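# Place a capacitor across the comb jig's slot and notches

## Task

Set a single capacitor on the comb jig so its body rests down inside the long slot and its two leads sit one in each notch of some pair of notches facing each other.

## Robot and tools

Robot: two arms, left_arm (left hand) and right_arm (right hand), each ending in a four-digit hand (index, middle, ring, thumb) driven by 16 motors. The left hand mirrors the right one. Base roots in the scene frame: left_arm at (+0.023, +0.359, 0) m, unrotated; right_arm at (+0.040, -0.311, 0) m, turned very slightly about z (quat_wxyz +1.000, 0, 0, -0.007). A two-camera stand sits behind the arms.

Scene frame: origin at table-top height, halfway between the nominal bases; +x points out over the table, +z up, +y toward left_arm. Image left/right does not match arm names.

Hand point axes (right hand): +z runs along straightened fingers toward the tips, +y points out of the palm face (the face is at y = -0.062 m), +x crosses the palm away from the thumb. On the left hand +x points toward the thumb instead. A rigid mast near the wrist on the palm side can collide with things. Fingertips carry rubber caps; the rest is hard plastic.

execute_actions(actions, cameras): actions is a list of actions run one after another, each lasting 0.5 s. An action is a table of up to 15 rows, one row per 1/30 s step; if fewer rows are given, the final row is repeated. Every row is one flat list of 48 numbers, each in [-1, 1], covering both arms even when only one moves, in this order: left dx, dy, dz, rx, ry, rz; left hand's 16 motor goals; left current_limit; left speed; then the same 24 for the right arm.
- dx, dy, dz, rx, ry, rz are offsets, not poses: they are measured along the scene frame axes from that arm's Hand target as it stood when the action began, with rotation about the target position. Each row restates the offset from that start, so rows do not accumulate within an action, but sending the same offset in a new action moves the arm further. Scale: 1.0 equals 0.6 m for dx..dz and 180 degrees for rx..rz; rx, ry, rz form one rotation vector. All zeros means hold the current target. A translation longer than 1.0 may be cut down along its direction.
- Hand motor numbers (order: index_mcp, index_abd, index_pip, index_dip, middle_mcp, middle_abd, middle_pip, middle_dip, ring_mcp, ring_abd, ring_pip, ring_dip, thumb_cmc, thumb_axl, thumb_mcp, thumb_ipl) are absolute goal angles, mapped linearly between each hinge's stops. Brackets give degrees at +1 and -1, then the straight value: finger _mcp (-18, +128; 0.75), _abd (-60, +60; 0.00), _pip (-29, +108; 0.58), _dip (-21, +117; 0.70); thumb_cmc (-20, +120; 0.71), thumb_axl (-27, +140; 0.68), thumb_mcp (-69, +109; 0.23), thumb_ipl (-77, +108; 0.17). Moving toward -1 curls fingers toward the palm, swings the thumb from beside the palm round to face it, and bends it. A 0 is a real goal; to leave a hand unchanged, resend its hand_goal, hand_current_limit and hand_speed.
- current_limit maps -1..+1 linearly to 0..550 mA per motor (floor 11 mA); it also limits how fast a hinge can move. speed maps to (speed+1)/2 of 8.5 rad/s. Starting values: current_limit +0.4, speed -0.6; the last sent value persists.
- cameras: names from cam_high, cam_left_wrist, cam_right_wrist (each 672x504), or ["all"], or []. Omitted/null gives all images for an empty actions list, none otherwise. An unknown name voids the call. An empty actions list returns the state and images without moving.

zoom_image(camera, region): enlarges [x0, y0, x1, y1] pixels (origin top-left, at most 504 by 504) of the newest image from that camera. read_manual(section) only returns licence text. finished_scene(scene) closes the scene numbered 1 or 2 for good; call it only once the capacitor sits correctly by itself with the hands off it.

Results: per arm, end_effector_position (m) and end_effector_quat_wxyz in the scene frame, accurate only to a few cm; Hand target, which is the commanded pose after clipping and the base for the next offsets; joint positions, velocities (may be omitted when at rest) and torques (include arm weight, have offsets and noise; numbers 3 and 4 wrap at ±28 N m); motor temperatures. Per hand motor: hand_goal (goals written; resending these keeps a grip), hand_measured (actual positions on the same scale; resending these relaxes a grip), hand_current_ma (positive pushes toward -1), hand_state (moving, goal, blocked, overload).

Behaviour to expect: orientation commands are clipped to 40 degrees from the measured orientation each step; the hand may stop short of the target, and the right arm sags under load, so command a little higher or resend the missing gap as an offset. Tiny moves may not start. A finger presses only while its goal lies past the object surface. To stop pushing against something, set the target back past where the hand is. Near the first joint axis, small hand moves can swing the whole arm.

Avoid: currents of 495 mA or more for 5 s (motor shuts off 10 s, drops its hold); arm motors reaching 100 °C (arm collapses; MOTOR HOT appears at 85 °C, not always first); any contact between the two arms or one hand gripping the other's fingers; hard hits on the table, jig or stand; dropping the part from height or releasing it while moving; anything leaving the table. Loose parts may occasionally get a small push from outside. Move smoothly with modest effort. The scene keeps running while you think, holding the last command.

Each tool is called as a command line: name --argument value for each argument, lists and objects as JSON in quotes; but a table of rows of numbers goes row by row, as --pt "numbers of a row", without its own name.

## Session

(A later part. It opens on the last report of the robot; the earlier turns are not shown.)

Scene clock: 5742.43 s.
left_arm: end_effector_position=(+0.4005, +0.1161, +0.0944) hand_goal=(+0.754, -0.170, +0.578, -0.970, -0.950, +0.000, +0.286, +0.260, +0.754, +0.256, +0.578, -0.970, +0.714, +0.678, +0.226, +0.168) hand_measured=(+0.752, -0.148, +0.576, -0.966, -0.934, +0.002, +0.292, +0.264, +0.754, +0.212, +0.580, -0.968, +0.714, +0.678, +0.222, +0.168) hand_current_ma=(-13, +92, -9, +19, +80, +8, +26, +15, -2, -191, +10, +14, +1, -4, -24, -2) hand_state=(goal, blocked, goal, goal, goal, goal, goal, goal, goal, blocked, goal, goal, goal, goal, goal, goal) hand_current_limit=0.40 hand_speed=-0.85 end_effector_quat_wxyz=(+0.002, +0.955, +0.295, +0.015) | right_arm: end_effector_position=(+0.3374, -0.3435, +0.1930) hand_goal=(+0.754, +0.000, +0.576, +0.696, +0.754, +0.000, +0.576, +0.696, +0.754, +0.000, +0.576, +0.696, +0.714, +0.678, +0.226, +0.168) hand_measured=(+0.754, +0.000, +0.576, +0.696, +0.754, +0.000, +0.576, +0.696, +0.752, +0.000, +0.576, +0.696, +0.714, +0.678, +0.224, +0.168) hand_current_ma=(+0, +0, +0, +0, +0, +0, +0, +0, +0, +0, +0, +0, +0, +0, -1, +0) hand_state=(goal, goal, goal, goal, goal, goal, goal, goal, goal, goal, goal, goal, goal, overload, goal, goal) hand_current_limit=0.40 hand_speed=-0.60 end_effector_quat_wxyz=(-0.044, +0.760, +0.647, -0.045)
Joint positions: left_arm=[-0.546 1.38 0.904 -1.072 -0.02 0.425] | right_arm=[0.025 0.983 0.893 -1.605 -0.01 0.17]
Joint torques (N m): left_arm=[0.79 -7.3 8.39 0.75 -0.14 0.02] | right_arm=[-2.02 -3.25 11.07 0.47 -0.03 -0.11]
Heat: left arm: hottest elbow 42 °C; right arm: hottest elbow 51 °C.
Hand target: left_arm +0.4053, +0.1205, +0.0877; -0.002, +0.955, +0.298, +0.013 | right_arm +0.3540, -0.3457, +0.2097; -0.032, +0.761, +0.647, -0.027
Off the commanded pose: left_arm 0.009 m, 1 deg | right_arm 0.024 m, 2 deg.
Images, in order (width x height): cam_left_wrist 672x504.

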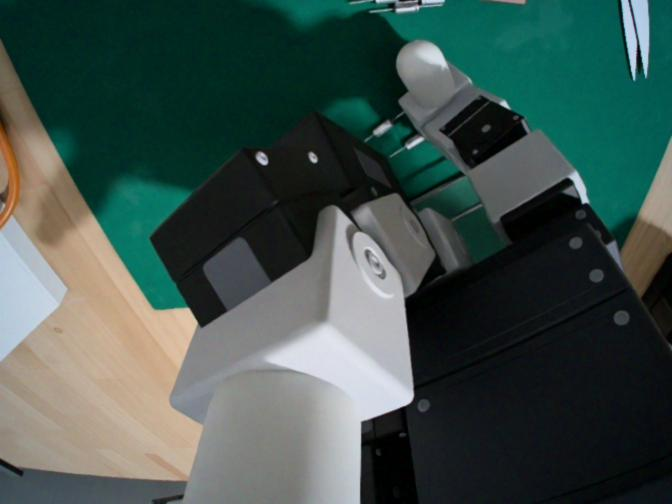

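execute_actions --actions '[[[0,0,0,0,0,0,0.753,-0.08,0.577,-0.97,-0.95,0,0.285,0.26,0.753,0.08,0.577,-0.97,0.714,0.678,0.226,0.168,0.4,-0.7,0,0,0,0,0,0,0.754,0,0.576,0.696,0.754,0,0.576,0.696,0.754,0,0.576,0.696,0.714,0.678,0.226,0.168,0.4,-0.6]],[[0.0075,-0.0048,0.07,0,0,0,0.753,-0.08,0.577,-0.783,-0.95,0,0.285,0.26,0.753,0.08,0.577,-0.783,0.714,0.678,0.226,0.168,0.4,-0.7,0,0,0,0,0,0,0.754,0,0.576,0.696,0.754,0,0.576,0.696,0.754,0,0.576,0.696,0.714,0.678,0.226,0.168,0.4,-0.6]],[[0,0,-0.035,0,0,0,0.753,-0.08,0.577,-0.783,-0.95,0,0.285,0.26,0.753,0.08,0.577,-0.783,0.714,0.678,0.226,0.168,0.4,-0.7,0,0,0,0,0,0,0.754,0,0.576,0.696,0.754,0,0.576,0.696,0.754,0,0.576,0.696,0.714,0.678,0.226,0.168,0.4,-0.6]],[[0,0,-0.035,0,0,0,0.753,-0.08,0.577,-0.783,-0.95,0,0.285,0.26,0.753,0.08,0.577,-0.783,0.714,0.678,0.226,0.168,0.4,-0.7,0,0,0,0,0,0,0.754,0,0.576,0.696,0.754,0,0.576,0.696,0.754,0,0.576,0.696,0.714,0.678,0.226,0.168,0.4,-0.6]]]' --cameras '["cam_left_wrist"]'

zoom_image --camera "cam_left_wrist" --region '[350, 60, 470, 170]'

Scene clock: 5874.60 s.
left_arm: end_effector_position=(+0.4073, +0.1166, +0.0948) hand_goal=(+0.754, -0.080, +0.578, -0.782, -0.950, +0.000, +0.286, +0.260, +0.754, +0.080, +0.578, -0.782, +0.714, +0.678, +0.226, +0.168) hand_measured=(+0.752, -0.082, +0.576, -0.784, -0.934, +0.002, +0.292, +0.264, +0.750, +0.082, +0.578, -0.784, +0.714, +0.678, +0.222, +0.168) hand_current_ma=(-15, -10, -8, -13, +80, +8, +26, +15, -16, +11, +2, -11, +1, -4, -24, -2) hand_state=(goal, goal, goal, goal, goal, goal, goal, goal, goal, goal, goal, goal, goal, goal, goal, goal) hand_current_limit=0.40 hand_speed=-0.70 end_effector_quat_wxyz=(+0.000, +0.954, +0.299, +0.017) | right_arm: end_effector_position=(+0.3374, -0.3435, +0.1930) hand_goal=(+0.754, +0.000, +0.576, +0.696, +0.754, +0.000, +0.576, +0.696, +0.754, +0.000, +0.576, +0.696, +0.714, +0.678, +0.226, +0.168) hand_measured=(+0.754, +0.000, +0.576, +0.696, +0.754, +0.000, +0.576, +0.696, +0.752, +0.000, +0.576, +0.696, +0.714, +0.678, +0.224, +0.168) hand_current_ma=(+0, +0, +0, +0, +0, +0, +0, +0, +0, +0, +0, +0, +0, +0, -1, +0) hand_state=(goal, goal, goal, goal, goal, goal, goal, goal, goal, goal, goal, goal, goal, overload, goal, goal) hand_current_limit=0.40 hand_speed=-0.60 end_effector_quat_wxyz=(-0.044, +0.760, +0.647, -0.045)
Joint positions: left_arm=[-0.539 1.393 0.918 -1.072 -0.025 0.425] | right_arm=[0.025 0.983 0.893 -1.605 -0.01 0.17]
Joint torques (N m): left_arm=[0.32 -7.47 8.44 0.76 0.03 0.01] | right_arm=[-1.9 -3.43 11.03 0.38 -0.03 -0.11]
Heat: left arm: hottest elbow 42 °C; right arm: hottest elbow 51 °C.
Hand target: left_arm +0.4098, +0.1177, +0.0876; -0.002, +0.955, +0.298, +0.013 | right_arm +0.3540, -0.3457, +0.2097; -0.032, +0.761, +0.647, -0.027
Off the commanded pose: left_arm 0.008 m, 1 deg | right_arm 0.024 m, 2 deg.
Images, in order (width x height): cam_left_wrist 672x504.

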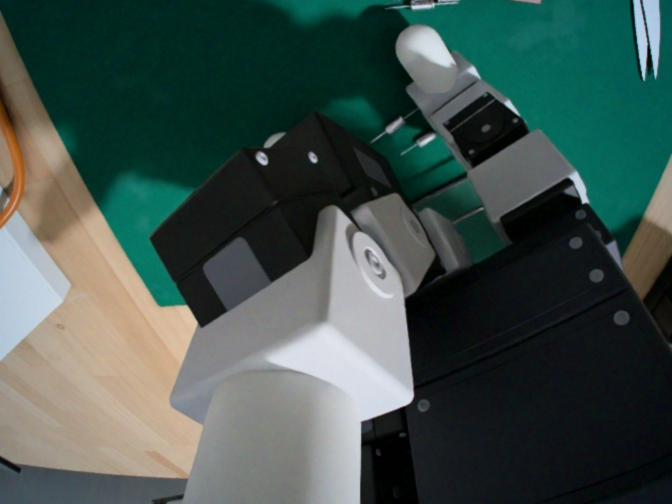

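Scaled by 4.200 from the camera's 672x504 image, which has a finer 960x720 frame.

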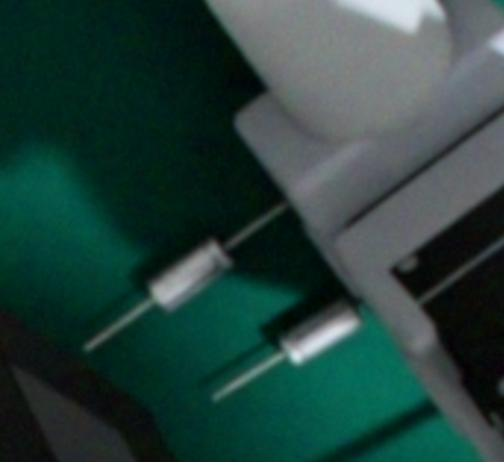

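execute_actions --actions '[[[0,0,-0.002,0,0,0,0.753,-0.08,0.577,-0.783,-0.95,0,0.285,0.26,0.753,0.14,0.577,-0.783,0.714,0.678,0.226,0.168,0.4,-0.85,0,0,0,0,0,0,0.754,0,0.576,0.696,0.754,0,0.576,0.696,0.754,0,0.576,0.696,0.714,0.678,0.226,0.168,0.4,-0.6]]]' --cameras '["cam_left_wrist"]'

zoom_image --camera "cam_left_wrist" --region '[350, 60, 470, 170]'

Scene clock: 5888.43 s.
left_arm: end_effector_position=(+0.4077, +0.1163, +0.0950) hand_goal=(+0.754, -0.080, +0.578, -0.782, -0.950, +0.000, +0.286, +0.260, +0.754, +0.140, +0.578, -0.782, +0.714, +0.678, +0.226, +0.168) hand_measured=(+0.752, -0.082, +0.576, -0.784, -0.934, +0.002, +0.292, +0.264, +0.752, +0.132, +0.578, -0.784, +0.714, +0.678, +0.222, +0.168) hand_current_ma=(-15, -10, -8, -13, +80, +8, +26, +15, -12, -34, +2, -10, +1, -4, -24, -2) hand_state=(goal, goal, goal, goal, goal, goal, goal, goal, goal, goal, goal, goal, goal, goal, goal, goal) hand_current_limit=0.40 hand_speed=-0.85 end_effector_quat_wxyz=(+0.001, +0.954, +0.299, +0.018) | right_arm: end_effector_position=(+0.3374, -0.3435, +0.1930) hand_goal=(+0.754, +0.000, +0.576, +0.696, +0.754, +0.000, +0.576, +0.696, +0.754, +0.000, +0.576, +0.696, +0.714, +0.678, +0.226, +0.168) hand_measured=(+0.754, +0.000, +0.576, +0.696, +0.754, +0.000, +0.576, +0.696, +0.752, +0.000, +0.576, +0.696, +0.714, +0.678, +0.224, +0.168) hand_current_ma=(+0, +0, +0, +0, +0, +0, +0, +0, +0, +0, +0, +0, +0, +0, -1, +0) hand_state=(goal, goal, goal, goal, goal, goal, goal, goal, goal, goal, goal, goal, goal, overload, goal, goal) hand_current_limit=0.40 hand_speed=-0.60 end_effector_quat_wxyz=(-0.044, +0.760, +0.647, -0.045)
Joint positions: left_arm=[-0.539 1.393 0.918 -1.07 -0.025 0.425] | right_arm=[0.025 0.983 0.893 -1.605 -0.01 0.17]
Joint torques (N m): left_arm=[0.32 -7.41 8.23 0.8 0.04 0.01] | right_arm=[-1.67 -3.43 11.17 0.39 -0.02 -0.1]
Heat: left arm: hottest elbow 41 °C; right arm: hottest elbow 51 °C.
Hand target: left_arm +0.4097, +0.1178, +0.0864; -0.002, +0.955, +0.298, +0.013 | right_arm +0.3540, -0.3457, +0.2097; -0.032, +0.761, +0.647, -0.027
Off the commanded pose: left_arm 0.009 m, 1 deg | right_arm 0.024 m, 2 deg.
Images, in order (width x height): cam_left_wrist 672x504.

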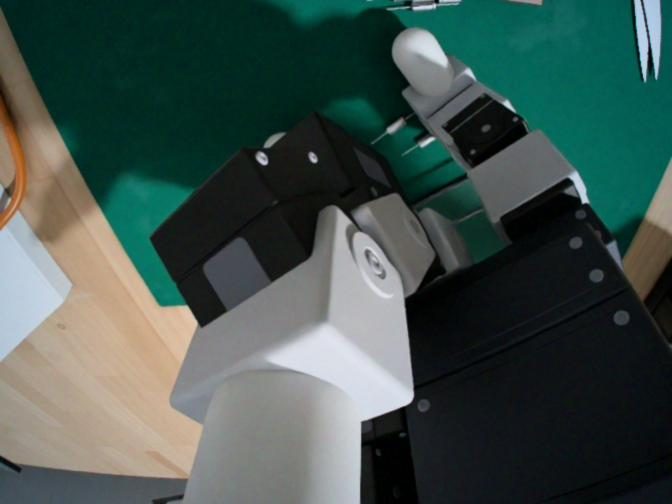

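Scaled by 4.200 from the camera's 672x504 image, which has a finer 960x720 frame.

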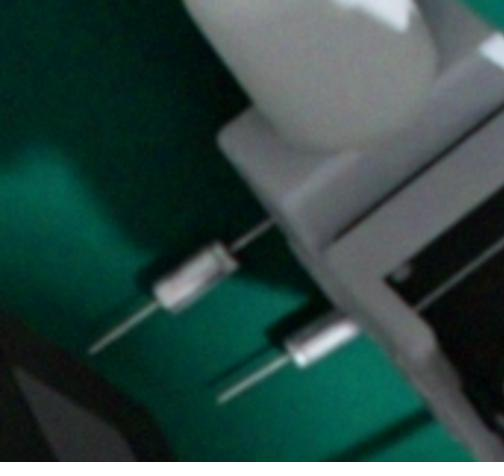

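execute_actions --actions '[[[0,0,0,0,0,0,0.753,-0.08,0.577,-0.783,-0.95,0,0.285,0.26,0.753,0.0,0.577,-0.783,0.714,0.678,0.226,0.168,0.4,-0.7,0,0,0,0,0,0,0.754,0,0.576,0.696,0.754,0,0.576,0.696,0.754,0,0.576,0.696,0.714,0.678,0.226,0.168,0.4,-0.6]],[[0,0,-0.006,0.004,-0.006,0,0.753,-0.08,0.577,-0.783,-0.95,0,0.285,0.26,0.753,0.0,0.577,-0.783,0.714,0.678,0.226,0.168,0.4,-0.7,0,0,0,0,0,0,0.754,0,0.576,0.696,0.754,0,0.576,0.696,0.754,0,0.576,0.696,0.714,0.678,0.226,0.168,0.4,-0.6]]]' --cameras '["cam_left_wrist"]'

zoom_image --camera "cam_left_wrist" --region '[350, 60, 470, 170]'

Scene clock: 5905.47 s.
left_arm: end_effector_position=(+0.4103, +0.1165, +0.0945) hand_goal=(+0.754, -0.080, +0.578, -0.782, -0.950, +0.000, +0.286, +0.260, +0.754, +0.000, +0.578, -0.782, +0.714, +0.678, +0.226, +0.168) hand_measured=(+0.752, -0.082, +0.576, -0.784, -0.934, +0.002, +0.292, +0.264, +0.760, -0.010, +0.582, -0.780, +0.714, +0.678, +0.222, +0.168) hand_current_ma=(-15, -10, -8, -13, +80, +8, +26, +15, +28, -39, +16, +6, +1, -4, -24, -2) hand_state=(goal, goal, goal, goal, goal, goal, goal, goal, goal, goal, goal, goal, goal, goal, goal, goal) hand_current_limit=0.40 hand_speed=-0.70 end_effector_quat_wxyz=(+0.003, +0.954, +0.299, +0.025) | right_arm: end_effector_position=(+0.3374, -0.3435, +0.1930) hand_goal=(+0.754, +0.000, +0.576, +0.696, +0.754, +0.000, +0.576, +0.696, +0.754, +0.000, +0.576, +0.696, +0.714, +0.678, +0.226, +0.168) hand_measured=(+0.754, +0.000, +0.576, +0.696, +0.754, +0.000, +0.576, +0.696, +0.752, +0.000, +0.576, +0.696, +0.714, +0.678, +0.224, +0.168) hand_current_ma=(+0, +0, +0, +0, +0, +0, +0, +0, +0, +0, +0, +0, +0, +0, -1, +0) hand_state=(goal, goal, goal, goal, goal, goal, goal, goal, goal, goal, goal, goal, goal, overload, goal, goal) hand_current_limit=0.40 hand_speed=-0.60 end_effector_quat_wxyz=(-0.044, +0.760, +0.647, -0.045)
Joint positions: left_arm=[-0.539 1.393 0.914 -1.054 -0.034 0.425] | right_arm=[0.025 0.983 0.893 -1.605 -0.01 0.17]
Joint torques (N m): left_arm=[-0.44 -7.47 7.53 1.05 -0.47 -0.08] | right_arm=[-1.61 -3.25 11.07 0.36 -0.01 -0.11]
Heat: left arm: hottest elbow 41 °C; right arm: hottest elbow 51 °C.
Hand target: left_arm +0.4097, +0.1178, +0.0828; -0.005, +0.954, +0.298, +0.024 | right_arm +0.3540, -0.3457, +0.2097; -0.032, +0.761, +0.647, -0.027
Off the commanded pose: left_arm 0.012 m, 1 deg | right_arm 0.024 m, 2 deg.
Images, in order (width x height): cam_left_wrist 672x504.

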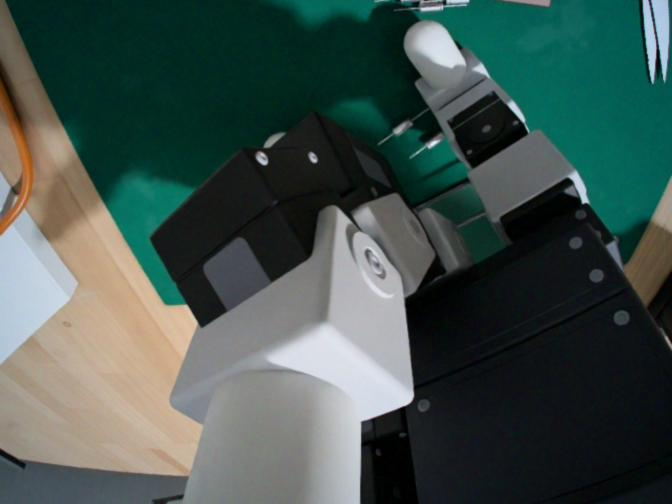

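Scaled by 4.200 from the camera's 672x504 image, which has a finer 960x720 frame.

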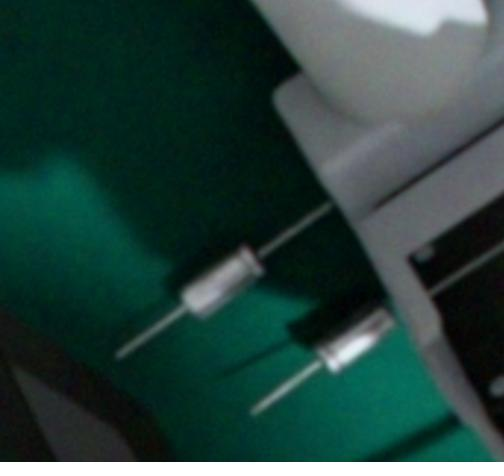

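execute_actions --actions '[[[0,0,0,0,0,0,0.753,-0.08,0.577,-0.783,-0.95,0,0.285,0.26,0.753,0.07,0.577,-0.783,0.714,0.678,0.226,0.168,0.4,-0.85,0,0,0,0,0,0,0.754,0,0.576,0.696,0.754,0,0.576,0.696,0.754,0,0.576,0.696,0.714,0.678,0.226,0.168,0.4,-0.6]]]' --cameras '["cam_left_wrist"]'

zoom_image --camera "cam_left_wrist" --region '[350, 60, 470, 170]'

Scene clock: 5916.27 s.
left_arm: end_effector_position=(+0.4102, +0.1164, +0.0946) hand_goal=(+0.754, -0.080, +0.578, -0.782, -0.950, +0.000, +0.286, +0.260, +0.754, +0.070, +0.578, -0.782, +0.714, +0.678, +0.226, +0.168) hand_measured=(+0.752, -0.082, +0.576, -0.784, -0.934, +0.002, +0.292, +0.264, +0.760, +0.002, +0.582, -0.780, +0.714, +0.678, +0.222, +0.168) hand_current_ma=(-15, -10, -8, -13, +80, +8, +26, +15, +30, -294, +17, +7, +1, -4, -24, -2) hand_state=(goal, goal, goal, goal, goal, goal, goal, goal, goal, blocked, goal, goal, goal, goal, goal, goal) hand_current_limit=0.40 hand_speed=-0.85 end_effector_quat_wxyz=(+0.003, +0.954, +0.299, +0.025) | right_arm: end_effector_position=(+0.3374, -0.3435, +0.1930) hand_goal=(+0.754, +0.000, +0.576, +0.696, +0.754, +0.000, +0.576, +0.696, +0.754, +0.000, +0.576, +0.696, +0.714, +0.678, +0.226, +0.168) hand_measured=(+0.754, +0.000, +0.576, +0.696, +0.754, +0.000, +0.576, +0.696, +0.752, +0.000, +0.576, +0.696, +0.714, +0.678, +0.224, +0.168) hand_current_ma=(+0, +0, +0, +0, +0, +0, +0, +0, +0, +0, +0, +0, +0, +0, -1, +0) hand_state=(goal, goal, goal, goal, goal, goal, goal, goal, goal, goal, goal, goal, goal, overload, goal, goal) hand_current_limit=0.40 hand_speed=-0.60 end_effector_quat_wxyz=(-0.044, +0.760, +0.647, -0.045)
Joint positions: left_arm=[-0.539 1.393 0.914 -1.054 -0.033 0.425] | right_arm=[0.025 0.983 0.893 -1.605 -0.01 0.17]
Joint torques (N m): left_arm=[-0.32 -7.36 7.56 1.03 -0.52 -0.08] | right_arm=[-1.96 -3.31 11.04 0.4 0 -0.12]
Heat: left arm: hottest elbow 41 °C; right arm: hottest elbow 51 °C.
Hand target: left_arm +0.4097, +0.1178, +0.0828; -0.005, +0.954, +0.298, +0.024 | right_arm +0.3540, -0.3457, +0.2097; -0.032, +0.761, +0.647, -0.027
Off the commanded pose: left_arm 0.012 m, 1 deg | right_arm 0.024 m, 2 deg.
Images, in order (width x height): cam_left_wrist 672x504.

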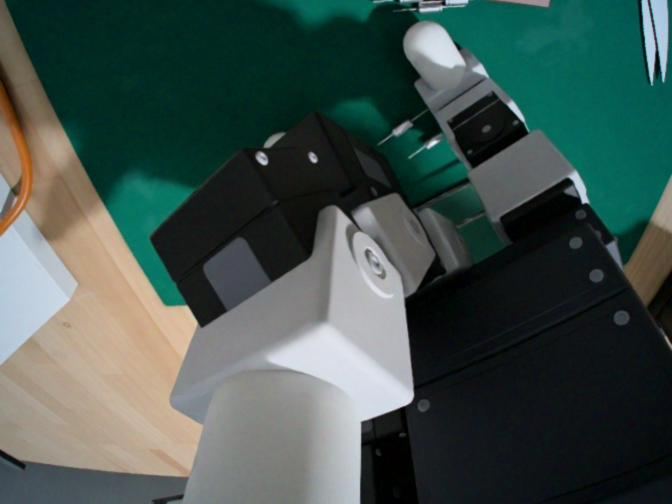

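Scaled by 4.200 from the camera's 672x504 image, which has a finer 960x720 frame.

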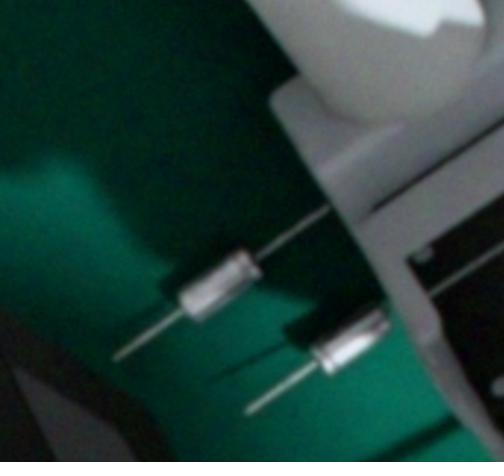

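execute_actions --actions '[[[0,0,0,0,0,0,0.753,-0.08,0.577,-0.783,-0.95,0,0.285,0.26,0.753,0.11,0.577,-0.783,0.714,0.678,0.226,0.168,0.4,-0.85,0,0,0,0,0,0,0.754,0,0.576,0.696,0.754,0,0.576,0.696,0.754,0,0.576,0.696,0.714,0.678,0.226,0.168,0.4,-0.6]]]' --cameras '["cam_left_wrist"]'

zoom_image --camera "cam_left_wrist" --region '[350, 60, 470, 170]'

Scene clock: 5926.73 s.
left_arm: end_effector_position=(+0.4100, +0.1160, +0.0946) hand_goal=(+0.754, -0.080, +0.578, -0.782, -0.950, +0.000, +0.286, +0.260, +0.754, +0.110, +0.578, -0.782, +0.714, +0.678, +0.226, +0.168) hand_measured=(+0.752, -0.082, +0.576, -0.784, -0.934, +0.002, +0.292, +0.264, +0.760, +0.030, +0.582, -0.780, +0.714, +0.678, +0.222, +0.168) hand_current_ma=(-15, -10, -8, -13, +80, +8, +26, +15, +34, -352, +20, +9, +1, -4, -24, -2) hand_state=(goal, goal, goal, goal, goal, goal, goal, goal, goal, blocked, goal, goal, goal, goal, goal, goal) hand_current_limit=0.40 hand_speed=-0.85 end_effector_quat_wxyz=(+0.004, +0.954, +0.299, +0.024) | right_arm: end_effector_position=(+0.3374, -0.3435, +0.1930) hand_goal=(+0.754, +0.000, +0.576, +0.696, +0.754, +0.000, +0.576, +0.696, +0.754, +0.000, +0.576, +0.696, +0.714, +0.678, +0.226, +0.168) hand_measured=(+0.754, +0.000, +0.576, +0.696, +0.754, +0.000, +0.576, +0.696, +0.752, +0.000, +0.576, +0.696, +0.714, +0.678, +0.224, +0.168) hand_current_ma=(+0, +0, +0, +0, +0, +0, +0, +0, +0, +0, +0, +0, +0, +0, -1, +0) hand_state=(goal, goal, goal, goal, goal, goal, goal, goal, goal, goal, goal, goal, goal, overload, goal, goal) hand_current_limit=0.40 hand_speed=-0.60 end_effector_quat_wxyz=(-0.044, +0.760, +0.647, -0.045)
Joint positions: left_arm=[-0.539 1.393 0.914 -1.054 -0.03 0.425] | right_arm=[0.025 0.983 0.893 -1.605 -0.01 0.17]
Joint torques (N m): left_arm=[-0.26 -7.41 7.54 1.05 -0.62 -0.07] | right_arm=[-1.96 -3.31 11.11 0.35 -0.01 -0.12]
Heat: left arm: hottest elbow 41 °C; right arm: hottest elbow 51 °C.
Hand target: left_arm +0.4097, +0.1178, +0.0828; -0.005, +0.954, +0.298, +0.024 | right_arm +0.3540, -0.3457, +0.2097; -0.032, +0.761, +0.647, -0.027
Off the commanded pose: left_arm 0.012 m, 1 deg | right_arm 0.024 m, 2 deg.
Images, in order (width x height): cam_left_wrist 672x504.

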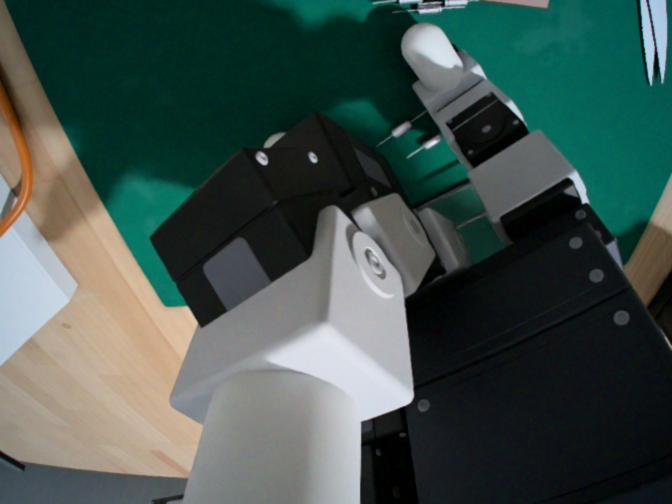

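Scaled by 4.200 from the camera's 672x504 image, which has a finer 960x720 frame.

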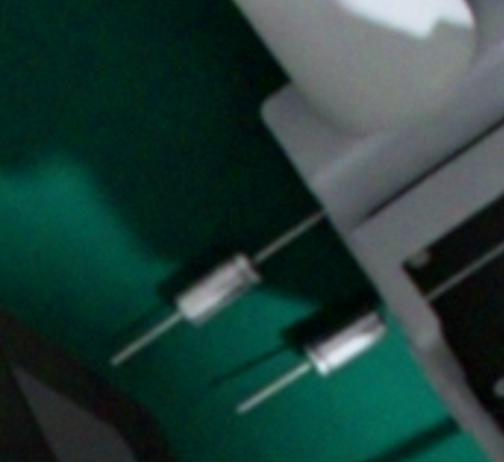

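execute_actions --actions '[[[0,0,0,0,0,0,0.753,-0.05,0.577,-0.9,-0.95,0,0.285,0.26,0.753,-0.01,0.577,-0.9,0.714,0.678,0.226,0.168,0.4,-0.7,0,0,0,0,0,0,0.754,0,0.576,0.696,0.754,0,0.576,0.696,0.754,0,0.576,0.696,0.714,0.678,0.226,0.168,0.4,-0.6]],[[-0.008,-0.0402,0.08,0,0,0,0.753,0,0.577,-0.97,-0.95,0,0.285,0.26,0.753,0,0.577,-0.97,0.714,0.678,0.226,0.168,0.4,-0.7,0,0,0,0,0,0,0.754,0,0.576,0.696,0.754,0,0.576,0.696,0.754,0,0.576,0.696,0.714,0.678,0.226,0.168,0.4,-0.6]],[[0,0,-0.035,0,0,0,0.753,0,0.577,-0.97,-0.95,0,0.285,0.26,0.753,0,0.577,-0.97,0.714,0.678,0.226,0.168,0.4,-0.7,0,0,0,0,0,0,0.754,0,0.576,0.696,0.754,0,0.576,0.696,0.754,0,0.576,0.696,0.714,0.678,0.226,0.168,0.4,-0.6]],[[0,0,-0.037,0,0,0,0.753,0,0.577,-0.97,-0.95,0,0.285,0.26,0.753,0,0.577,-0.97,0.714,0.678,0.226,0.168,0.4,-0.7,0,0,0,0,0,0,0.754,0,0.576,0.696,0.754,0,0.576,0.696,0.754,0,0.576,0.696,0.714,0.678,0.226,0.168,0.4,-0.6]]]' --cameras '["cam_left_wrist","cam_high"]'

zoom_image --camera "cam_left_wrist" --region '[350, 60, 470, 170]'

Scene clock: 5979.00 s.
left_arm: end_effector_position=(+0.4054, +0.0981, +0.0954) hand_goal=(+0.754, +0.000, +0.578, -0.970, -0.950, +0.000, +0.286, +0.260, +0.754, +0.000, +0.578, -0.970, +0.714, +0.678, +0.226, +0.168) hand_measured=(+0.752, -0.002, +0.576, -0.966, -0.934, +0.002, +0.292, +0.264, +0.756, -0.002, +0.580, -0.966, +0.714, +0.678, +0.222, +0.168) hand_current_ma=(-15, -13, -8, +19, +80, +8, +26, +15, +5, -12, +10, +16, +1, -4, -24, -2) hand_state=(goal, goal, goal, goal, goal, goal, goal, goal, goal, goal, goal, goal, goal, goal, goal, goal) hand_current_limit=0.40 hand_speed=-0.70 end_effector_quat_wxyz=(-0.002, +0.954, +0.298, +0.025) | right_arm: end_effector_position=(+0.3374, -0.3435, +0.1930) hand_goal=(+0.754, +0.000, +0.576, +0.696, +0.754, +0.000, +0.576, +0.696, +0.754, +0.000, +0.576, +0.696, +0.714, +0.678, +0.226, +0.168) hand_measured=(+0.754, +0.000, +0.576, +0.696, +0.754, +0.000, +0.576, +0.696, +0.752, +0.000, +0.576, +0.696, +0.714, +0.678, +0.224, +0.168) hand_current_ma=(+0, +0, +0, +0, +0, +0, +0, +0, +0, +0, +0, +0, +0, +0, -1, +0) hand_state=(goal, goal, goal, goal, goal, goal, goal, goal, goal, goal, goal, goal, goal, overload, goal, goal) hand_current_limit=0.40 hand_speed=-0.60 end_effector_quat_wxyz=(-0.044, +0.760, +0.647, -0.045)
Joint positions: left_arm=[-0.592 1.41 0.936 -1.067 -0.041 0.374] | right_arm=[0.025 0.983 0.893 -1.605 -0.01 0.17]
Joint torques (N m): left_arm=[-1.03 -7.3 8.35 0.87 -0.24 -0.17] | right_arm=[-1.49 -3.6 11.14 0.42 -0.04 -0.11]
Heat: left arm: hottest elbow 40 °C; right arm: hottest elbow 51 °C.
Hand target: left_arm +0.4049, +0.0936, +0.0877; -0.005, +0.954, +0.298, +0.024 | right_arm +0.3540, -0.3457, +0.2097; -0.032, +0.761, +0.647, -0.027
Off the commanded pose: left_arm 0.009 m, 0 deg | right_arm 0.024 m, 2 deg.
Images, in order (width x height): cam_high 672x504, cam_left_wrist 672x504.

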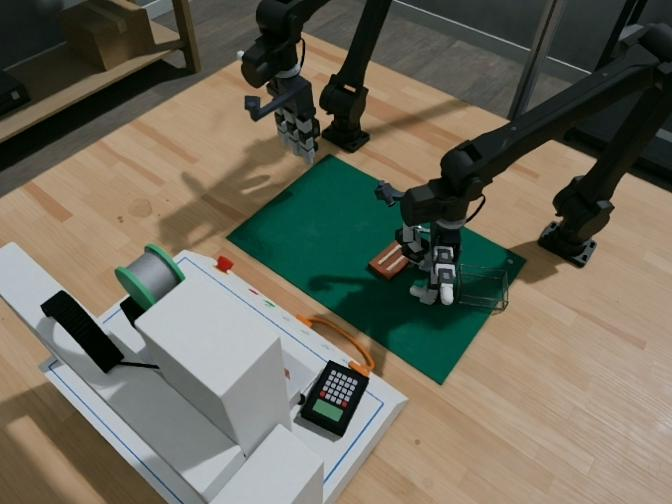

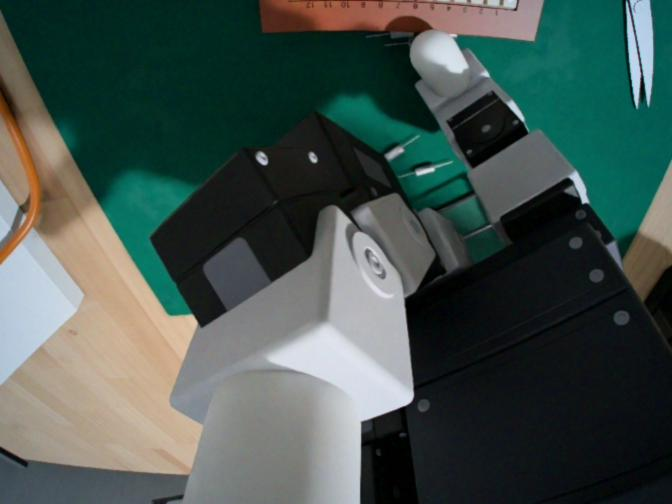

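Scaled by 4.200 from the camera's 672x504 image, which has a finer 960x720 frame.

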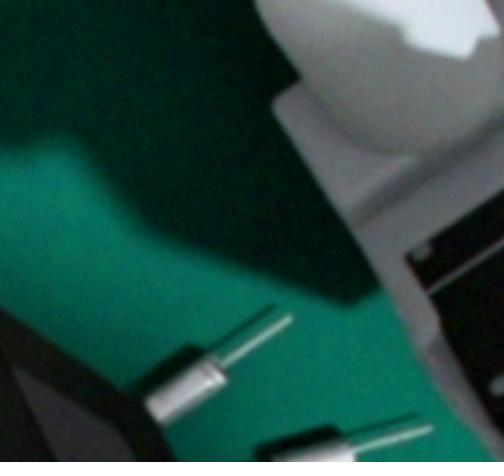

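execute_actions --actions '[[[0,0,-0.008,0,0,0,0.753,-0.05,0.577,-0.97,-0.95,0,0.285,0.26,0.753,0.05,0.577,-0.97,0.714,0.678,0.226,0.168,0.4,-0.8,0,0,0,0,0,0,0.754,0,0.576,0.696,0.754,0,0.576,0.696,0.754,0,0.576,0.696,0.714,0.678,0.226,0.168,0.4,-0.6]]]' --cameras '["cam_left_wrist"]'

zoom_image --camera "cam_left_wrist" --region '[350, 80, 470, 190]'

Scene clock: 5992.60 s.
left_arm: end_effector_position=(+0.4060, +0.0969, +0.0958) hand_goal=(+0.754, -0.050, +0.578, -0.970, -0.950, +0.000, +0.286, +0.260, +0.754, +0.050, +0.578, -0.970, +0.714, +0.678, +0.226, +0.168) hand_measured=(+0.752, -0.046, +0.576, -0.966, -0.934, +0.002, +0.292, +0.264, +0.764, +0.010, +0.582, -0.966, +0.714, +0.678, +0.222, +0.168) hand_current_ma=(-15, +14, -8, +19, +80, +8, +26, +15, +54, -174, +23, +16, +1, -4, -24, -2) hand_state=(goal, goal, goal, goal, goal, goal, goal, goal, goal, blocked, goal, goal, goal, goal, goal, goal) hand_current_limit=0.40 hand_speed=-0.80 end_effector_quat_wxyz=(+0.001, +0.954, +0.298, +0.026) | right_arm: end_effector_position=(+0.3374, -0.3435, +0.1930) hand_goal=(+0.754, +0.000, +0.576, +0.696, +0.754, +0.000, +0.576, +0.696, +0.754, +0.000, +0.576, +0.696, +0.714, +0.678, +0.226, +0.168) hand_measured=(+0.754, +0.000, +0.576, +0.696, +0.754, +0.000, +0.576, +0.696, +0.752, +0.000, +0.576, +0.696, +0.714, +0.678, +0.224, +0.168) hand_current_ma=(+0, +0, +0, +0, +0, +0, +0, +0, +0, +0, +0, +0, +0, +0, -1, +0) hand_state=(goal, goal, goal, goal, goal, goal, goal, goal, goal, goal, goal, goal, goal, overload, goal, goal) hand_current_limit=0.40 hand_speed=-0.60 end_effector_quat_wxyz=(-0.044, +0.760, +0.647, -0.045)
Joint positions: left_arm=[-0.592 1.41 0.935 -1.062 -0.04 0.374] | right_arm=[0.025 0.983 0.893 -1.605 -0.01 0.17]
Joint torques (N m): left_arm=[-0.97 -7.3 7.79 1.2 -0.3 -0.16] | right_arm=[-1.79 -3.55 11.21 0.44 -0.01 -0.11]
Heat: left arm: hottest elbow 40 °C; right arm: hottest elbow 51 °C.
Hand target: left_arm +0.4051, +0.0935, +0.0830; -0.005, +0.954, +0.298, +0.024 | right_arm +0.3540, -0.3457, +0.2097; -0.032, +0.761, +0.647, -0.027
Off the commanded pose: left_arm 0.013 m, 1 deg | right_arm 0.024 m, 2 deg.
Images, in order (width x height): cam_left_wrist 672x504.

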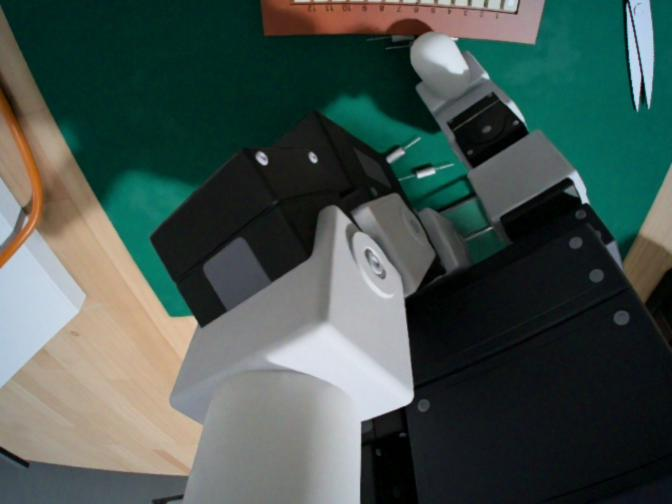

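Scaled by 4.200 from the camera's 672x504 image, which has a finer 960x720 frame.

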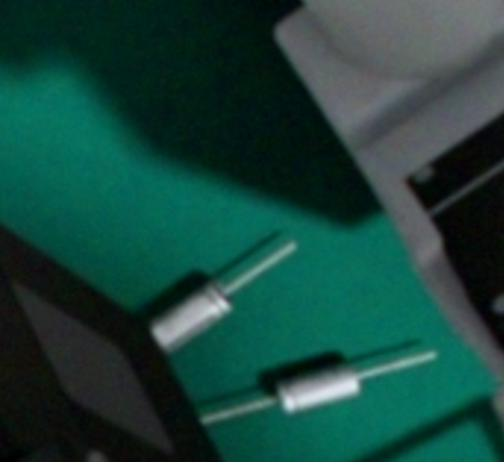

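execute_actions --actions '[[[0,0,-0.004,-0.0037,0.0055,0,0.753,-0.05,0.577,-0.97,-0.95,0,0.285,0.26,0.753,0.05,0.577,-0.97,0.714,0.678,0.226,0.168,0.4,-0.8,0,0,0,0,0,0,0.754,0,0.576,0.696,0.754,0,0.576,0.696,0.754,0,0.576,0.696,0.714,0.678,0.226,0.168,0.4,-0.6]]]' --cameras '["cam_left_wrist"]'

zoom_image --camera "cam_left_wrist" --region '[350, 80, 470, 190]'

Scene clock: 6004.37 s.
left_arm: end_effector_position=(+0.4047, +0.0951, +0.0953) hand_goal=(+0.754, -0.050, +0.578, -0.970, -0.950, +0.000, +0.286, +0.260, +0.754, +0.050, +0.578, -0.970, +0.714, +0.678, +0.226, +0.168) hand_measured=(+0.752, -0.046, +0.576, -0.966, -0.934, +0.002, +0.292, +0.264, +0.768, +0.036, +0.584, -0.966, +0.714, +0.678, +0.222, +0.168) hand_current_ma=(-15, +14, -8, +19, +80, +8, +26, +15, +79, -59, +34, +16, +1, -4, -24, -2) hand_state=(goal, goal, goal, goal, goal, goal, goal, goal, goal, goal, goal, goal, goal, goal, goal, goal) hand_current_limit=0.40 hand_speed=-0.80 end_effector_quat_wxyz=(+0.004, +0.954, +0.298, +0.021) | right_arm: end_effector_position=(+0.3374, -0.3435, +0.1930) hand_goal=(+0.754, +0.000, +0.576, +0.696, +0.754, +0.000, +0.576, +0.696, +0.754, +0.000, +0.576, +0.696, +0.714, +0.678, +0.226, +0.168) hand_measured=(+0.754, +0.000, +0.576, +0.696, +0.754, +0.000, +0.576, +0.696, +0.752, +0.000, +0.576, +0.696, +0.714, +0.678, +0.224, +0.168) hand_current_ma=(+0, +0, +0, +0, +0, +0, +0, +0, +0, +0, +0, +0, +0, +0, -1, +0) hand_state=(goal, goal, goal, goal, goal, goal, goal, goal, goal, goal, goal, goal, goal, overload, goal, goal) hand_current_limit=0.40 hand_speed=-0.60 end_effector_quat_wxyz=(-0.044, +0.760, +0.647, -0.045)
Joint positions: left_arm=[-0.592 1.412 0.935 -1.062 -0.027 0.374] | right_arm=[0.025 0.983 0.893 -1.605 -0.01 0.17]
Joint torques (N m): left_arm=[-0.32 -6.83 7.97 1.07 0.01 -0.1] | right_arm=[-1.9 -3.37 11.17 0.43 0.02 -0.12]
Heat: left arm: hottest elbow 40 °C; right arm: hottest elbow 51 °C.
Hand target: left_arm +0.4050, +0.0935, +0.0806; -0.002, +0.955, +0.298, +0.014 | right_arm +0.3540, -0.3457, +0.2097; -0.032, +0.761, +0.647, -0.027
Off the commanded pose: left_arm 0.015 m, 1 deg | right_arm 0.024 m, 2 deg.
Images, in order (width x height): cam_left_wrist 672x504.

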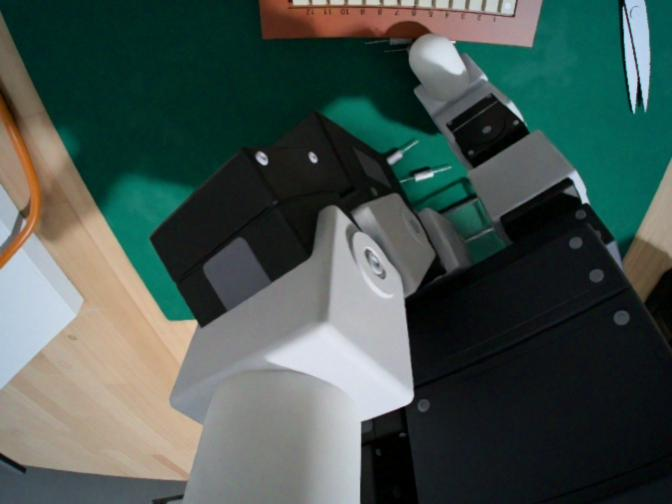

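Scaled by 4.200 from the camera's 672x504 image, which has a finer 960x720 frame.

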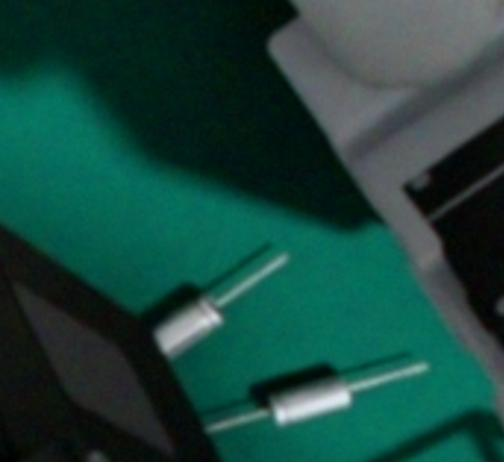

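execute_actions --actions '[[[0,0,0,0,0,0,0.753,-0.13,0.577,-0.97,-0.95,0,0.285,0.26,0.753,0.08,0.577,-0.97,0.714,0.678,0.226,0.168,0.4,-0.85,0,0,0,0,0,0,0.754,0,0.576,0.696,0.754,0,0.576,0.696,0.754,0,0.576,0.696,0.714,0.678,0.226,0.168,0.4,-0.6]]]' --cameras '["cam_left_wrist"]'

zoom_image --camera "cam_left_wrist" --region '[350, 80, 470, 190]'

Scene clock: 6020.53 s.
left_arm: end_effector_position=(+0.4045, +0.0948, +0.0953) hand_goal=(+0.754, -0.130, +0.578, -0.970, -0.950, +0.000, +0.286, +0.260, +0.754, +0.080, +0.578, -0.970, +0.714, +0.678, +0.226, +0.168) hand_measured=(+0.752, -0.118, +0.576, -0.966, -0.934, +0.002, +0.292, +0.264, +0.770, +0.054, +0.586, -0.966, +0.714, +0.678, +0.222, +0.168) hand_current_ma=(-15, +51, -8, +19, +80, +8, +26, +15, +88, -116, +38, +16, +1, -4, -24, -2) hand_state=(goal, goal, goal, goal, goal, goal, goal, goal, goal, blocked, goal, goal, goal, goal, goal, goal) hand_current_limit=0.40 hand_speed=-0.85 end_effector_quat_wxyz=(+0.005, +0.954, +0.298, +0.020) | right_arm: end_effector_position=(+0.3374, -0.3435, +0.1930) hand_goal=(+0.754, +0.000, +0.576, +0.696, +0.754, +0.000, +0.576, +0.696, +0.754, +0.000, +0.576, +0.696, +0.714, +0.678, +0.226, +0.168) hand_measured=(+0.754, +0.000, +0.576, +0.696, +0.754, +0.000, +0.576, +0.696, +0.752, +0.000, +0.576, +0.696, +0.714, +0.678, +0.224, +0.168) hand_current_ma=(+0, +0, +0, +0, +0, +0, +0, +0, +0, +0, +0, +0, +0, +0, -1, +0) hand_state=(goal, goal, goal, goal, goal, goal, goal, goal, goal, goal, goal, goal, goal, overload, goal, goal) hand_current_limit=0.40 hand_speed=-0.60 end_effector_quat_wxyz=(-0.044, +0.760, +0.647, -0.045)
Joint positions: left_arm=[-0.592 1.412 0.935 -1.062 -0.025 0.374] | right_arm=[0.025 0.983 0.893 -1.605 -0.01 0.17]
Joint torques (N m): left_arm=[-0.26 -6.71 7.97 1.06 -0.09 -0.09] | right_arm=[-1.73 -3.08 11.08 0.43 -0.01 -0.1]
Heat: left arm: hottest elbow 40 °C; right arm: hottest elbow 51 °C.
Hand target: left_arm +0.4051, +0.0936, +0.0806; -0.002, +0.955, +0.298, +0.014 | right_arm +0.3540, -0.3457, +0.2097; -0.032, +0.761, +0.647, -0.027
Off the commanded pose: left_arm 0.015 m, 1 deg | right_arm 0.024 m, 2 deg.
Images, in order (width x height): cam_left_wrist 672x504.

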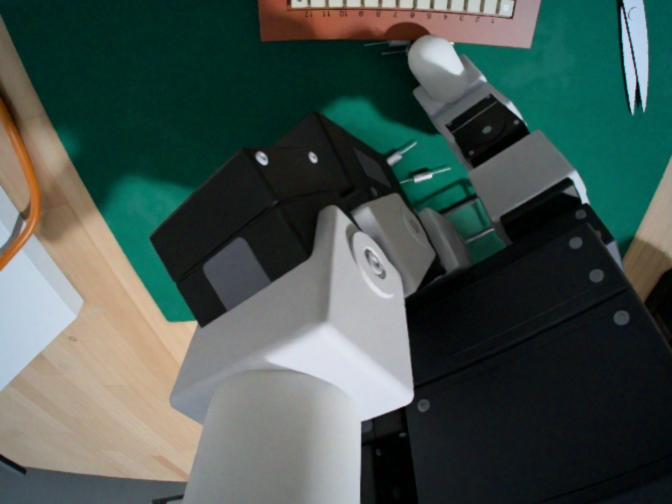

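Scaled by 4.200 from the camera's 672x504 image, which has a finer 960x720 frame.

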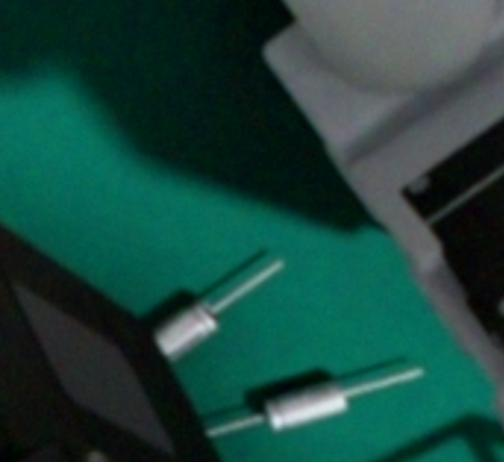

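execute_actions --actions '[[[0,0,0,0,0,0,0.753,-0.18,0.577,-0.97,-0.95,0,0.285,0.26,0.753,0.13,0.577,-0.97,0.714,0.678,0.226,0.168,0.4,-0.85,0,0,0,0,0,0,0.754,0,0.576,0.696,0.754,0,0.576,0.696,0.754,0,0.576,0.696,0.714,0.678,0.226,0.168,0.4,-0.6]]]' --cameras '["cam_left_wrist"]'

zoom_image --camera "cam_left_wrist" --region '[350, 80, 470, 190]'

Scene clock: 6030.27 s.
left_arm: end_effector_position=(+0.4043, +0.0946, +0.0953) hand_goal=(+0.754, -0.180, +0.578, -0.970, -0.950, +0.000, +0.286, +0.260, +0.754, +0.130, +0.578, -0.970, +0.714, +0.678, +0.226, +0.168) hand_measured=(+0.752, -0.160, +0.576, -0.966, -0.934, +0.002, +0.292, +0.264, +0.770, +0.080, +0.586, -0.966, +0.714, +0.678, +0.222, +0.168) hand_current_ma=(-11, +90, -8, +19, +80, +8, +26, +15, +89, -214, +38, +16, +1, -4, -24, -2) hand_state=(goal, blocked, goal, goal, goal, goal, goal, goal, goal, blocked, goal, goal, goal, goal, goal, goal) hand_current_limit=0.40 hand_speed=-0.85 end_effector_quat_wxyz=(+0.006, +0.954, +0.298, +0.019) | right_arm: end_effector_position=(+0.3374, -0.3435, +0.1930) hand_goal=(+0.754, +0.000, +0.576, +0.696, +0.754, +0.000, +0.576, +0.696, +0.754, +0.000, +0.576, +0.696, +0.714, +0.678, +0.226, +0.168) hand_measured=(+0.754, +0.000, +0.576, +0.696, +0.754, +0.000, +0.576, +0.696, +0.752, +0.000, +0.576, +0.696, +0.714, +0.678, +0.224, +0.168) hand_current_ma=(+0, +0, +0, +0, +0, +0, +0, +0, +0, +0, +0, +0, +0, +0, -1, +0) hand_state=(goal, goal, goal, goal, goal, goal, goal, goal, goal, goal, goal, goal, goal, overload, goal, goal) hand_current_limit=0.40 hand_speed=-0.60 end_effector_quat_wxyz=(-0.044, +0.760, +0.647, -0.045)
Joint positions: left_arm=[-0.592 1.412 0.935 -1.062 -0.023 0.374] | right_arm=[0.025 0.983 0.893 -1.605 -0.01 0.17]
Joint torques (N m): left_arm=[-0.26 -6.77 7.95 1.09 -0.15 -0.1] | right_arm=[-1.96 -3.43 11.18 0.51 -0.01 -0.11]
Heat: left arm: hottest elbow 40 °C; right arm: hottest elbow 51 °C.
Hand target: left_arm +0.4051, +0.0935, +0.0806; -0.002, +0.955, +0.298, +0.014 | right_arm +0.3540, -0.3457, +0.2097; -0.032, +0.761, +0.647, -0.027
Off the commanded pose: left_arm 0.015 m, 1 deg | right_arm 0.024 m, 2 deg.
Images, in order (width x height): cam_left_wrist 672x504.

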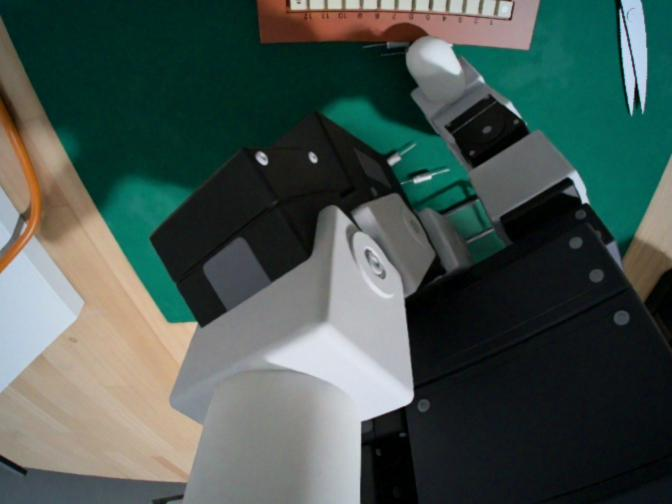

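Scaled by 4.200 from the camera's 672x504 image, which has a finer 960x720 frame.

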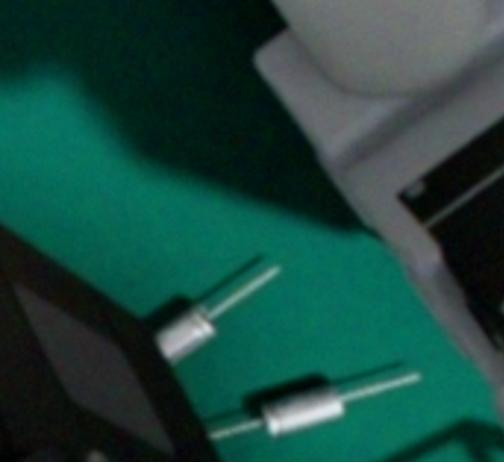

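execute_actions --actions '[[[0,0,0,0,0,0,0.753,-0.23,0.577,-0.97,-0.95,0,0.285,0.26,0.753,0.17,0.577,-0.97,0.714,0.678,0.226,0.168,0.4,-0.85,0,0,0,0,0,0,0.754,0,0.576,0.696,0.754,0,0.576,0.696,0.754,0,0.576,0.696,0.714,0.678,0.226,0.168,0.4,-0.6]]]' --cameras '["cam_left_wrist"]'

zoom_image --camera "cam_left_wrist" --region '[350, 80, 470, 190]'

Scene clock: 6039.43 s.
left_arm: end_effector_position=(+0.4043, +0.0943, +0.0954) hand_goal=(+0.754, -0.230, +0.578, -0.970, -0.950, +0.000, +0.286, +0.260, +0.754, +0.170, +0.578, -0.970, +0.714, +0.678, +0.226, +0.168) hand_measured=(+0.752, -0.204, +0.576, -0.966, -0.934, +0.002, +0.292, +0.264, +0.770, +0.110, +0.586, -0.966, +0.714, +0.678, +0.222, +0.168) hand_current_ma=(-10, +116, -7, +19, +80, +8, +26, +15, +89, -263, +38, +16, +1, -4, -24, -2) hand_state=(goal, blocked, goal, goal, goal, goal, goal, goal, goal, blocked, goal, goal, goal, goal, goal, goal) hand_current_limit=0.40 hand_speed=-0.85 end_effector_quat_wxyz=(+0.006, +0.954, +0.298, +0.019) | right_arm: end_effector_position=(+0.3374, -0.3435, +0.1930) hand_goal=(+0.754, +0.000, +0.576, +0.696, +0.754, +0.000, +0.576, +0.696, +0.754, +0.000, +0.576, +0.696, +0.714, +0.678, +0.226, +0.168) hand_measured=(+0.754, +0.000, +0.576, +0.696, +0.754, +0.000, +0.576, +0.696, +0.752, +0.000, +0.576, +0.696, +0.714, +0.678, +0.224, +0.168) hand_current_ma=(+0, +0, +0, +0, +0, +0, +0, +0, +0, +0, +0, +0, +0, +0, -1, +0) hand_state=(goal, goal, goal, goal, goal, goal, goal, goal, goal, goal, goal, goal, goal, overload, goal, goal) hand_current_limit=0.40 hand_speed=-0.60 end_effector_quat_wxyz=(-0.044, +0.760, +0.647, -0.045)
Joint positions: left_arm=[-0.592 1.412 0.935 -1.061 -0.022 0.374] | right_arm=[0.025 0.983 0.893 -1.605 -0.01 0.17]
Joint torques (N m): left_arm=[-0.32 -6.71 7.95 1.06 -0.19 -0.09] | right_arm=[-1.61 -3.25 11.17 0.43 -0.02 -0.1]
Heat: left arm: hottest elbow 40 °C; right arm: hottest elbow 51 °C.
Hand target: left_arm +0.4051, +0.0936, +0.0806; -0.002, +0.955, +0.298, +0.014 | right_arm +0.3540, -0.3457, +0.2097; -0.032, +0.761, +0.647, -0.027
Off the commanded pose: left_arm 0.015 m, 1 deg | right_arm 0.024 m, 2 deg.
Images, in order (width x height): cam_left_wrist 672x504.

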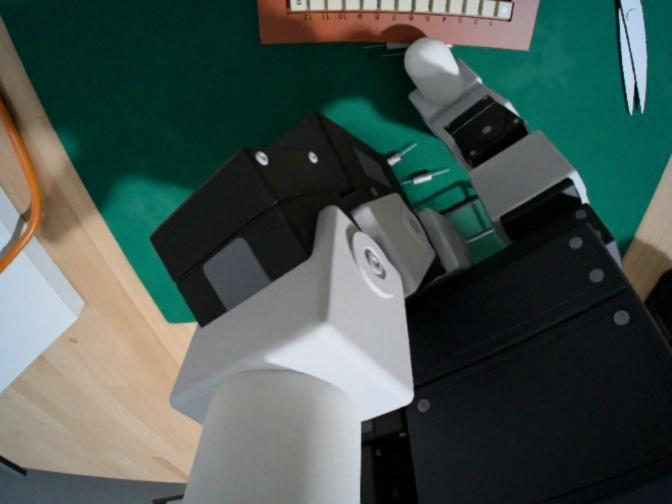

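Scaled by 4.200 from the camera's 672x504 image, which has a finer 960x720 frame.

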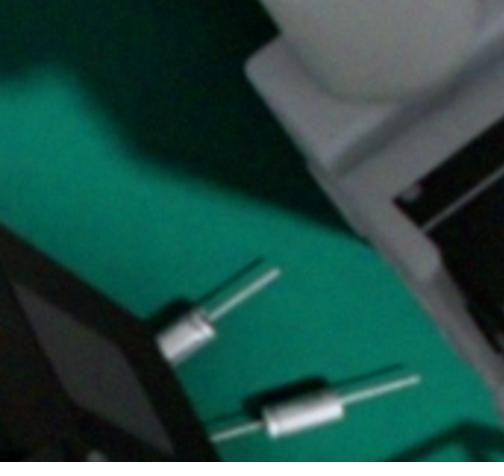

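execute_actions --actions '[[[0,0,0,0,0,0,0.753,-0.06,0.577,-0.97,-0.95,0,0.285,0.26,0.753,0.02,0.577,-0.97,0.714,0.678,0.226,0.168,0.4,-0.7,0,0,0,0,0,0,0.754,0,0.576,0.696,0.754,0,0.576,0.696,0.754,0,0.576,0.696,0.714,0.678,0.226,0.168,0.4,-0.6]],[[0,0,0.08,0.0186,0.0172,0,0.753,0,0.577,-0.97,-0.95,0,0.285,0.26,0.753,0,0.577,-0.97,0.714,0.678,0.226,0.168,0.4,-0.7,0,0,0,0,0,0,0.754,0,0.576,0.696,0.754,0,0.576,0.696,0.754,0,0.576,0.696,0.714,0.678,0.226,0.168,0.4,-0.6]],[[0,0,-0.035,0,0,0,0.753,0,0.577,-0.97,-0.95,0,0.285,0.26,0.753,0,0.577,-0.97,0.714,0.678,0.226,0.168,0.4,-0.7,0,0,0,0,0,0,0.754,0,0.576,0.696,0.754,0,0.576,0.696,0.754,0,0.576,0.696,0.714,0.678,0.226,0.168,0.4,-0.6]],[[0,0,-0.037,0,0,0,0.753,0,0.577,-0.97,-0.95,0,0.285,0.26,0.753,0,0.577,-0.97,0.714,0.678,0.226,0.168,0.4,-0.7,0,0,0,0,0,0,0.754,0,0.576,0.696,0.754,0,0.576,0.696,0.754,0,0.576,0.696,0.714,0.678,0.226,0.168,0.4,-0.6]]]' --cameras '["cam_left_wrist","cam_high"]'

zoom_image --camera "cam_left_wrist" --region '[350, 80, 470, 190]'

Scene clock: 6121.67 s.
left_arm: end_effector_position=(+0.4053, +0.0975, +0.0922) hand_goal=(+0.754, +0.000, +0.578, -0.970, -0.950, +0.000, +0.286, +0.260, +0.754, +0.000, +0.578, -0.970, +0.714, +0.678, +0.226, +0.168) hand_measured=(+0.752, -0.002, +0.576, -0.966, -0.934, +0.002, +0.292, +0.264, +0.754, +0.004, +0.580, -0.966, +0.714, +0.678, +0.222, +0.168) hand_current_ma=(-10, -12, -7, +19, +80, +8, +26, +15, +1, +13, +11, +16, +1, -4, -24, -2) hand_state=(goal, goal, goal, goal, goal, goal, goal, goal, goal, goal, goal, goal, goal, goal, goal, goal) hand_current_limit=0.40 hand_speed=-0.70 end_effector_quat_wxyz=(-0.034, +0.954, +0.297, -0.002) | right_arm: end_effector_position=(+0.3374, -0.3435, +0.1930) hand_goal=(+0.754, +0.000, +0.576, +0.696, +0.754, +0.000, +0.576, +0.696, +0.754, +0.000, +0.576, +0.696, +0.714, +0.678, +0.226, +0.168) hand_measured=(+0.754, +0.000, +0.576, +0.696, +0.754, +0.000, +0.576, +0.696, +0.752, +0.000, +0.576, +0.696, +0.714, +0.678, +0.224, +0.168) hand_current_ma=(+0, +0, +0, +0, +0, +0, +0, +0, +0, +0, +0, +0, +0, +0, -1, +0) hand_state=(goal, goal, goal, goal, goal, goal, goal, goal, goal, goal, goal, goal, goal, overload, goal, goal) hand_current_limit=0.40 hand_speed=-0.60 end_effector_quat_wxyz=(-0.044, +0.760, +0.647, -0.045)
Joint positions: left_arm=[-0.592 1.46 0.999 -1.165 -0.039 0.374] | right_arm=[0.025 0.983 0.893 -1.605 -0.01 0.17]
Joint torques (N m): left_arm=[-0.97 -8.41 8.4 0.55 -0.23 -0.17] | right_arm=[-1.26 -2.9 11.14 0.32 -0.02 -0.11]
Heat: left arm: hottest elbow 39 °C; right arm: hottest elbow 51 °C.
Hand target: left_arm +0.4050, +0.0936, +0.0853; -0.038, +0.954, +0.297, -0.003 | right_arm +0.3540, -0.3457, +0.2097; -0.032, +0.761, +0.647, -0.027
Off the commanded pose: left_arm 0.008 m, 0 deg | right_arm 0.024 m, 2 deg.
Images, in order (width x height): cam_high 672x504, cam_left_wrist 672x504.

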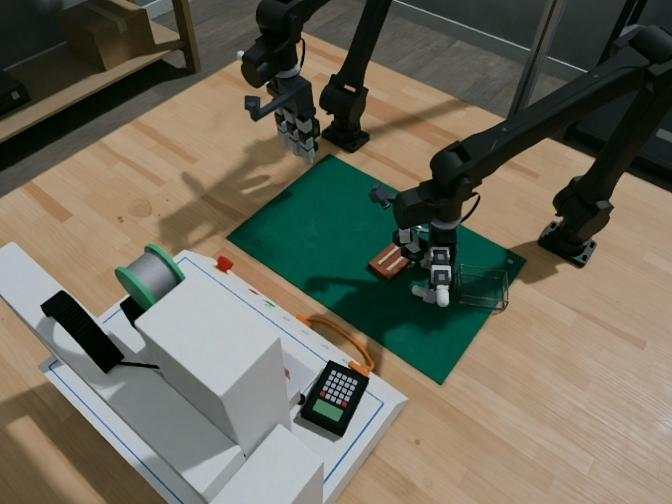

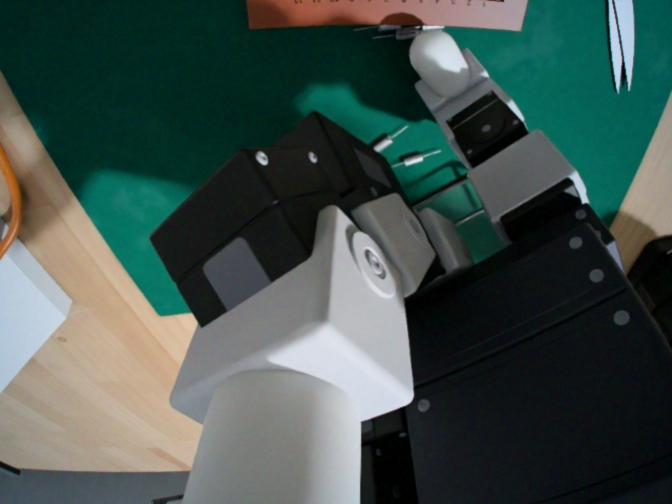

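Scaled by 4.200 from the camera's 672x504 image, which has a finer 960x720 frame.

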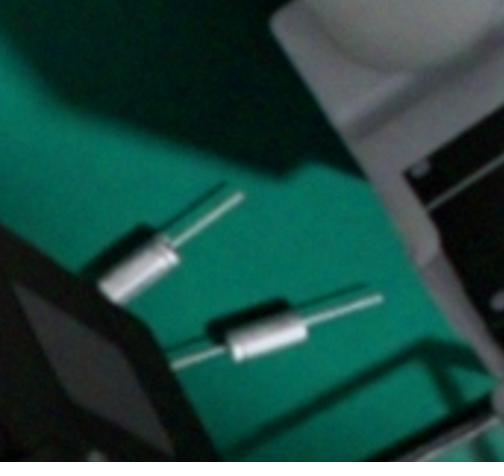

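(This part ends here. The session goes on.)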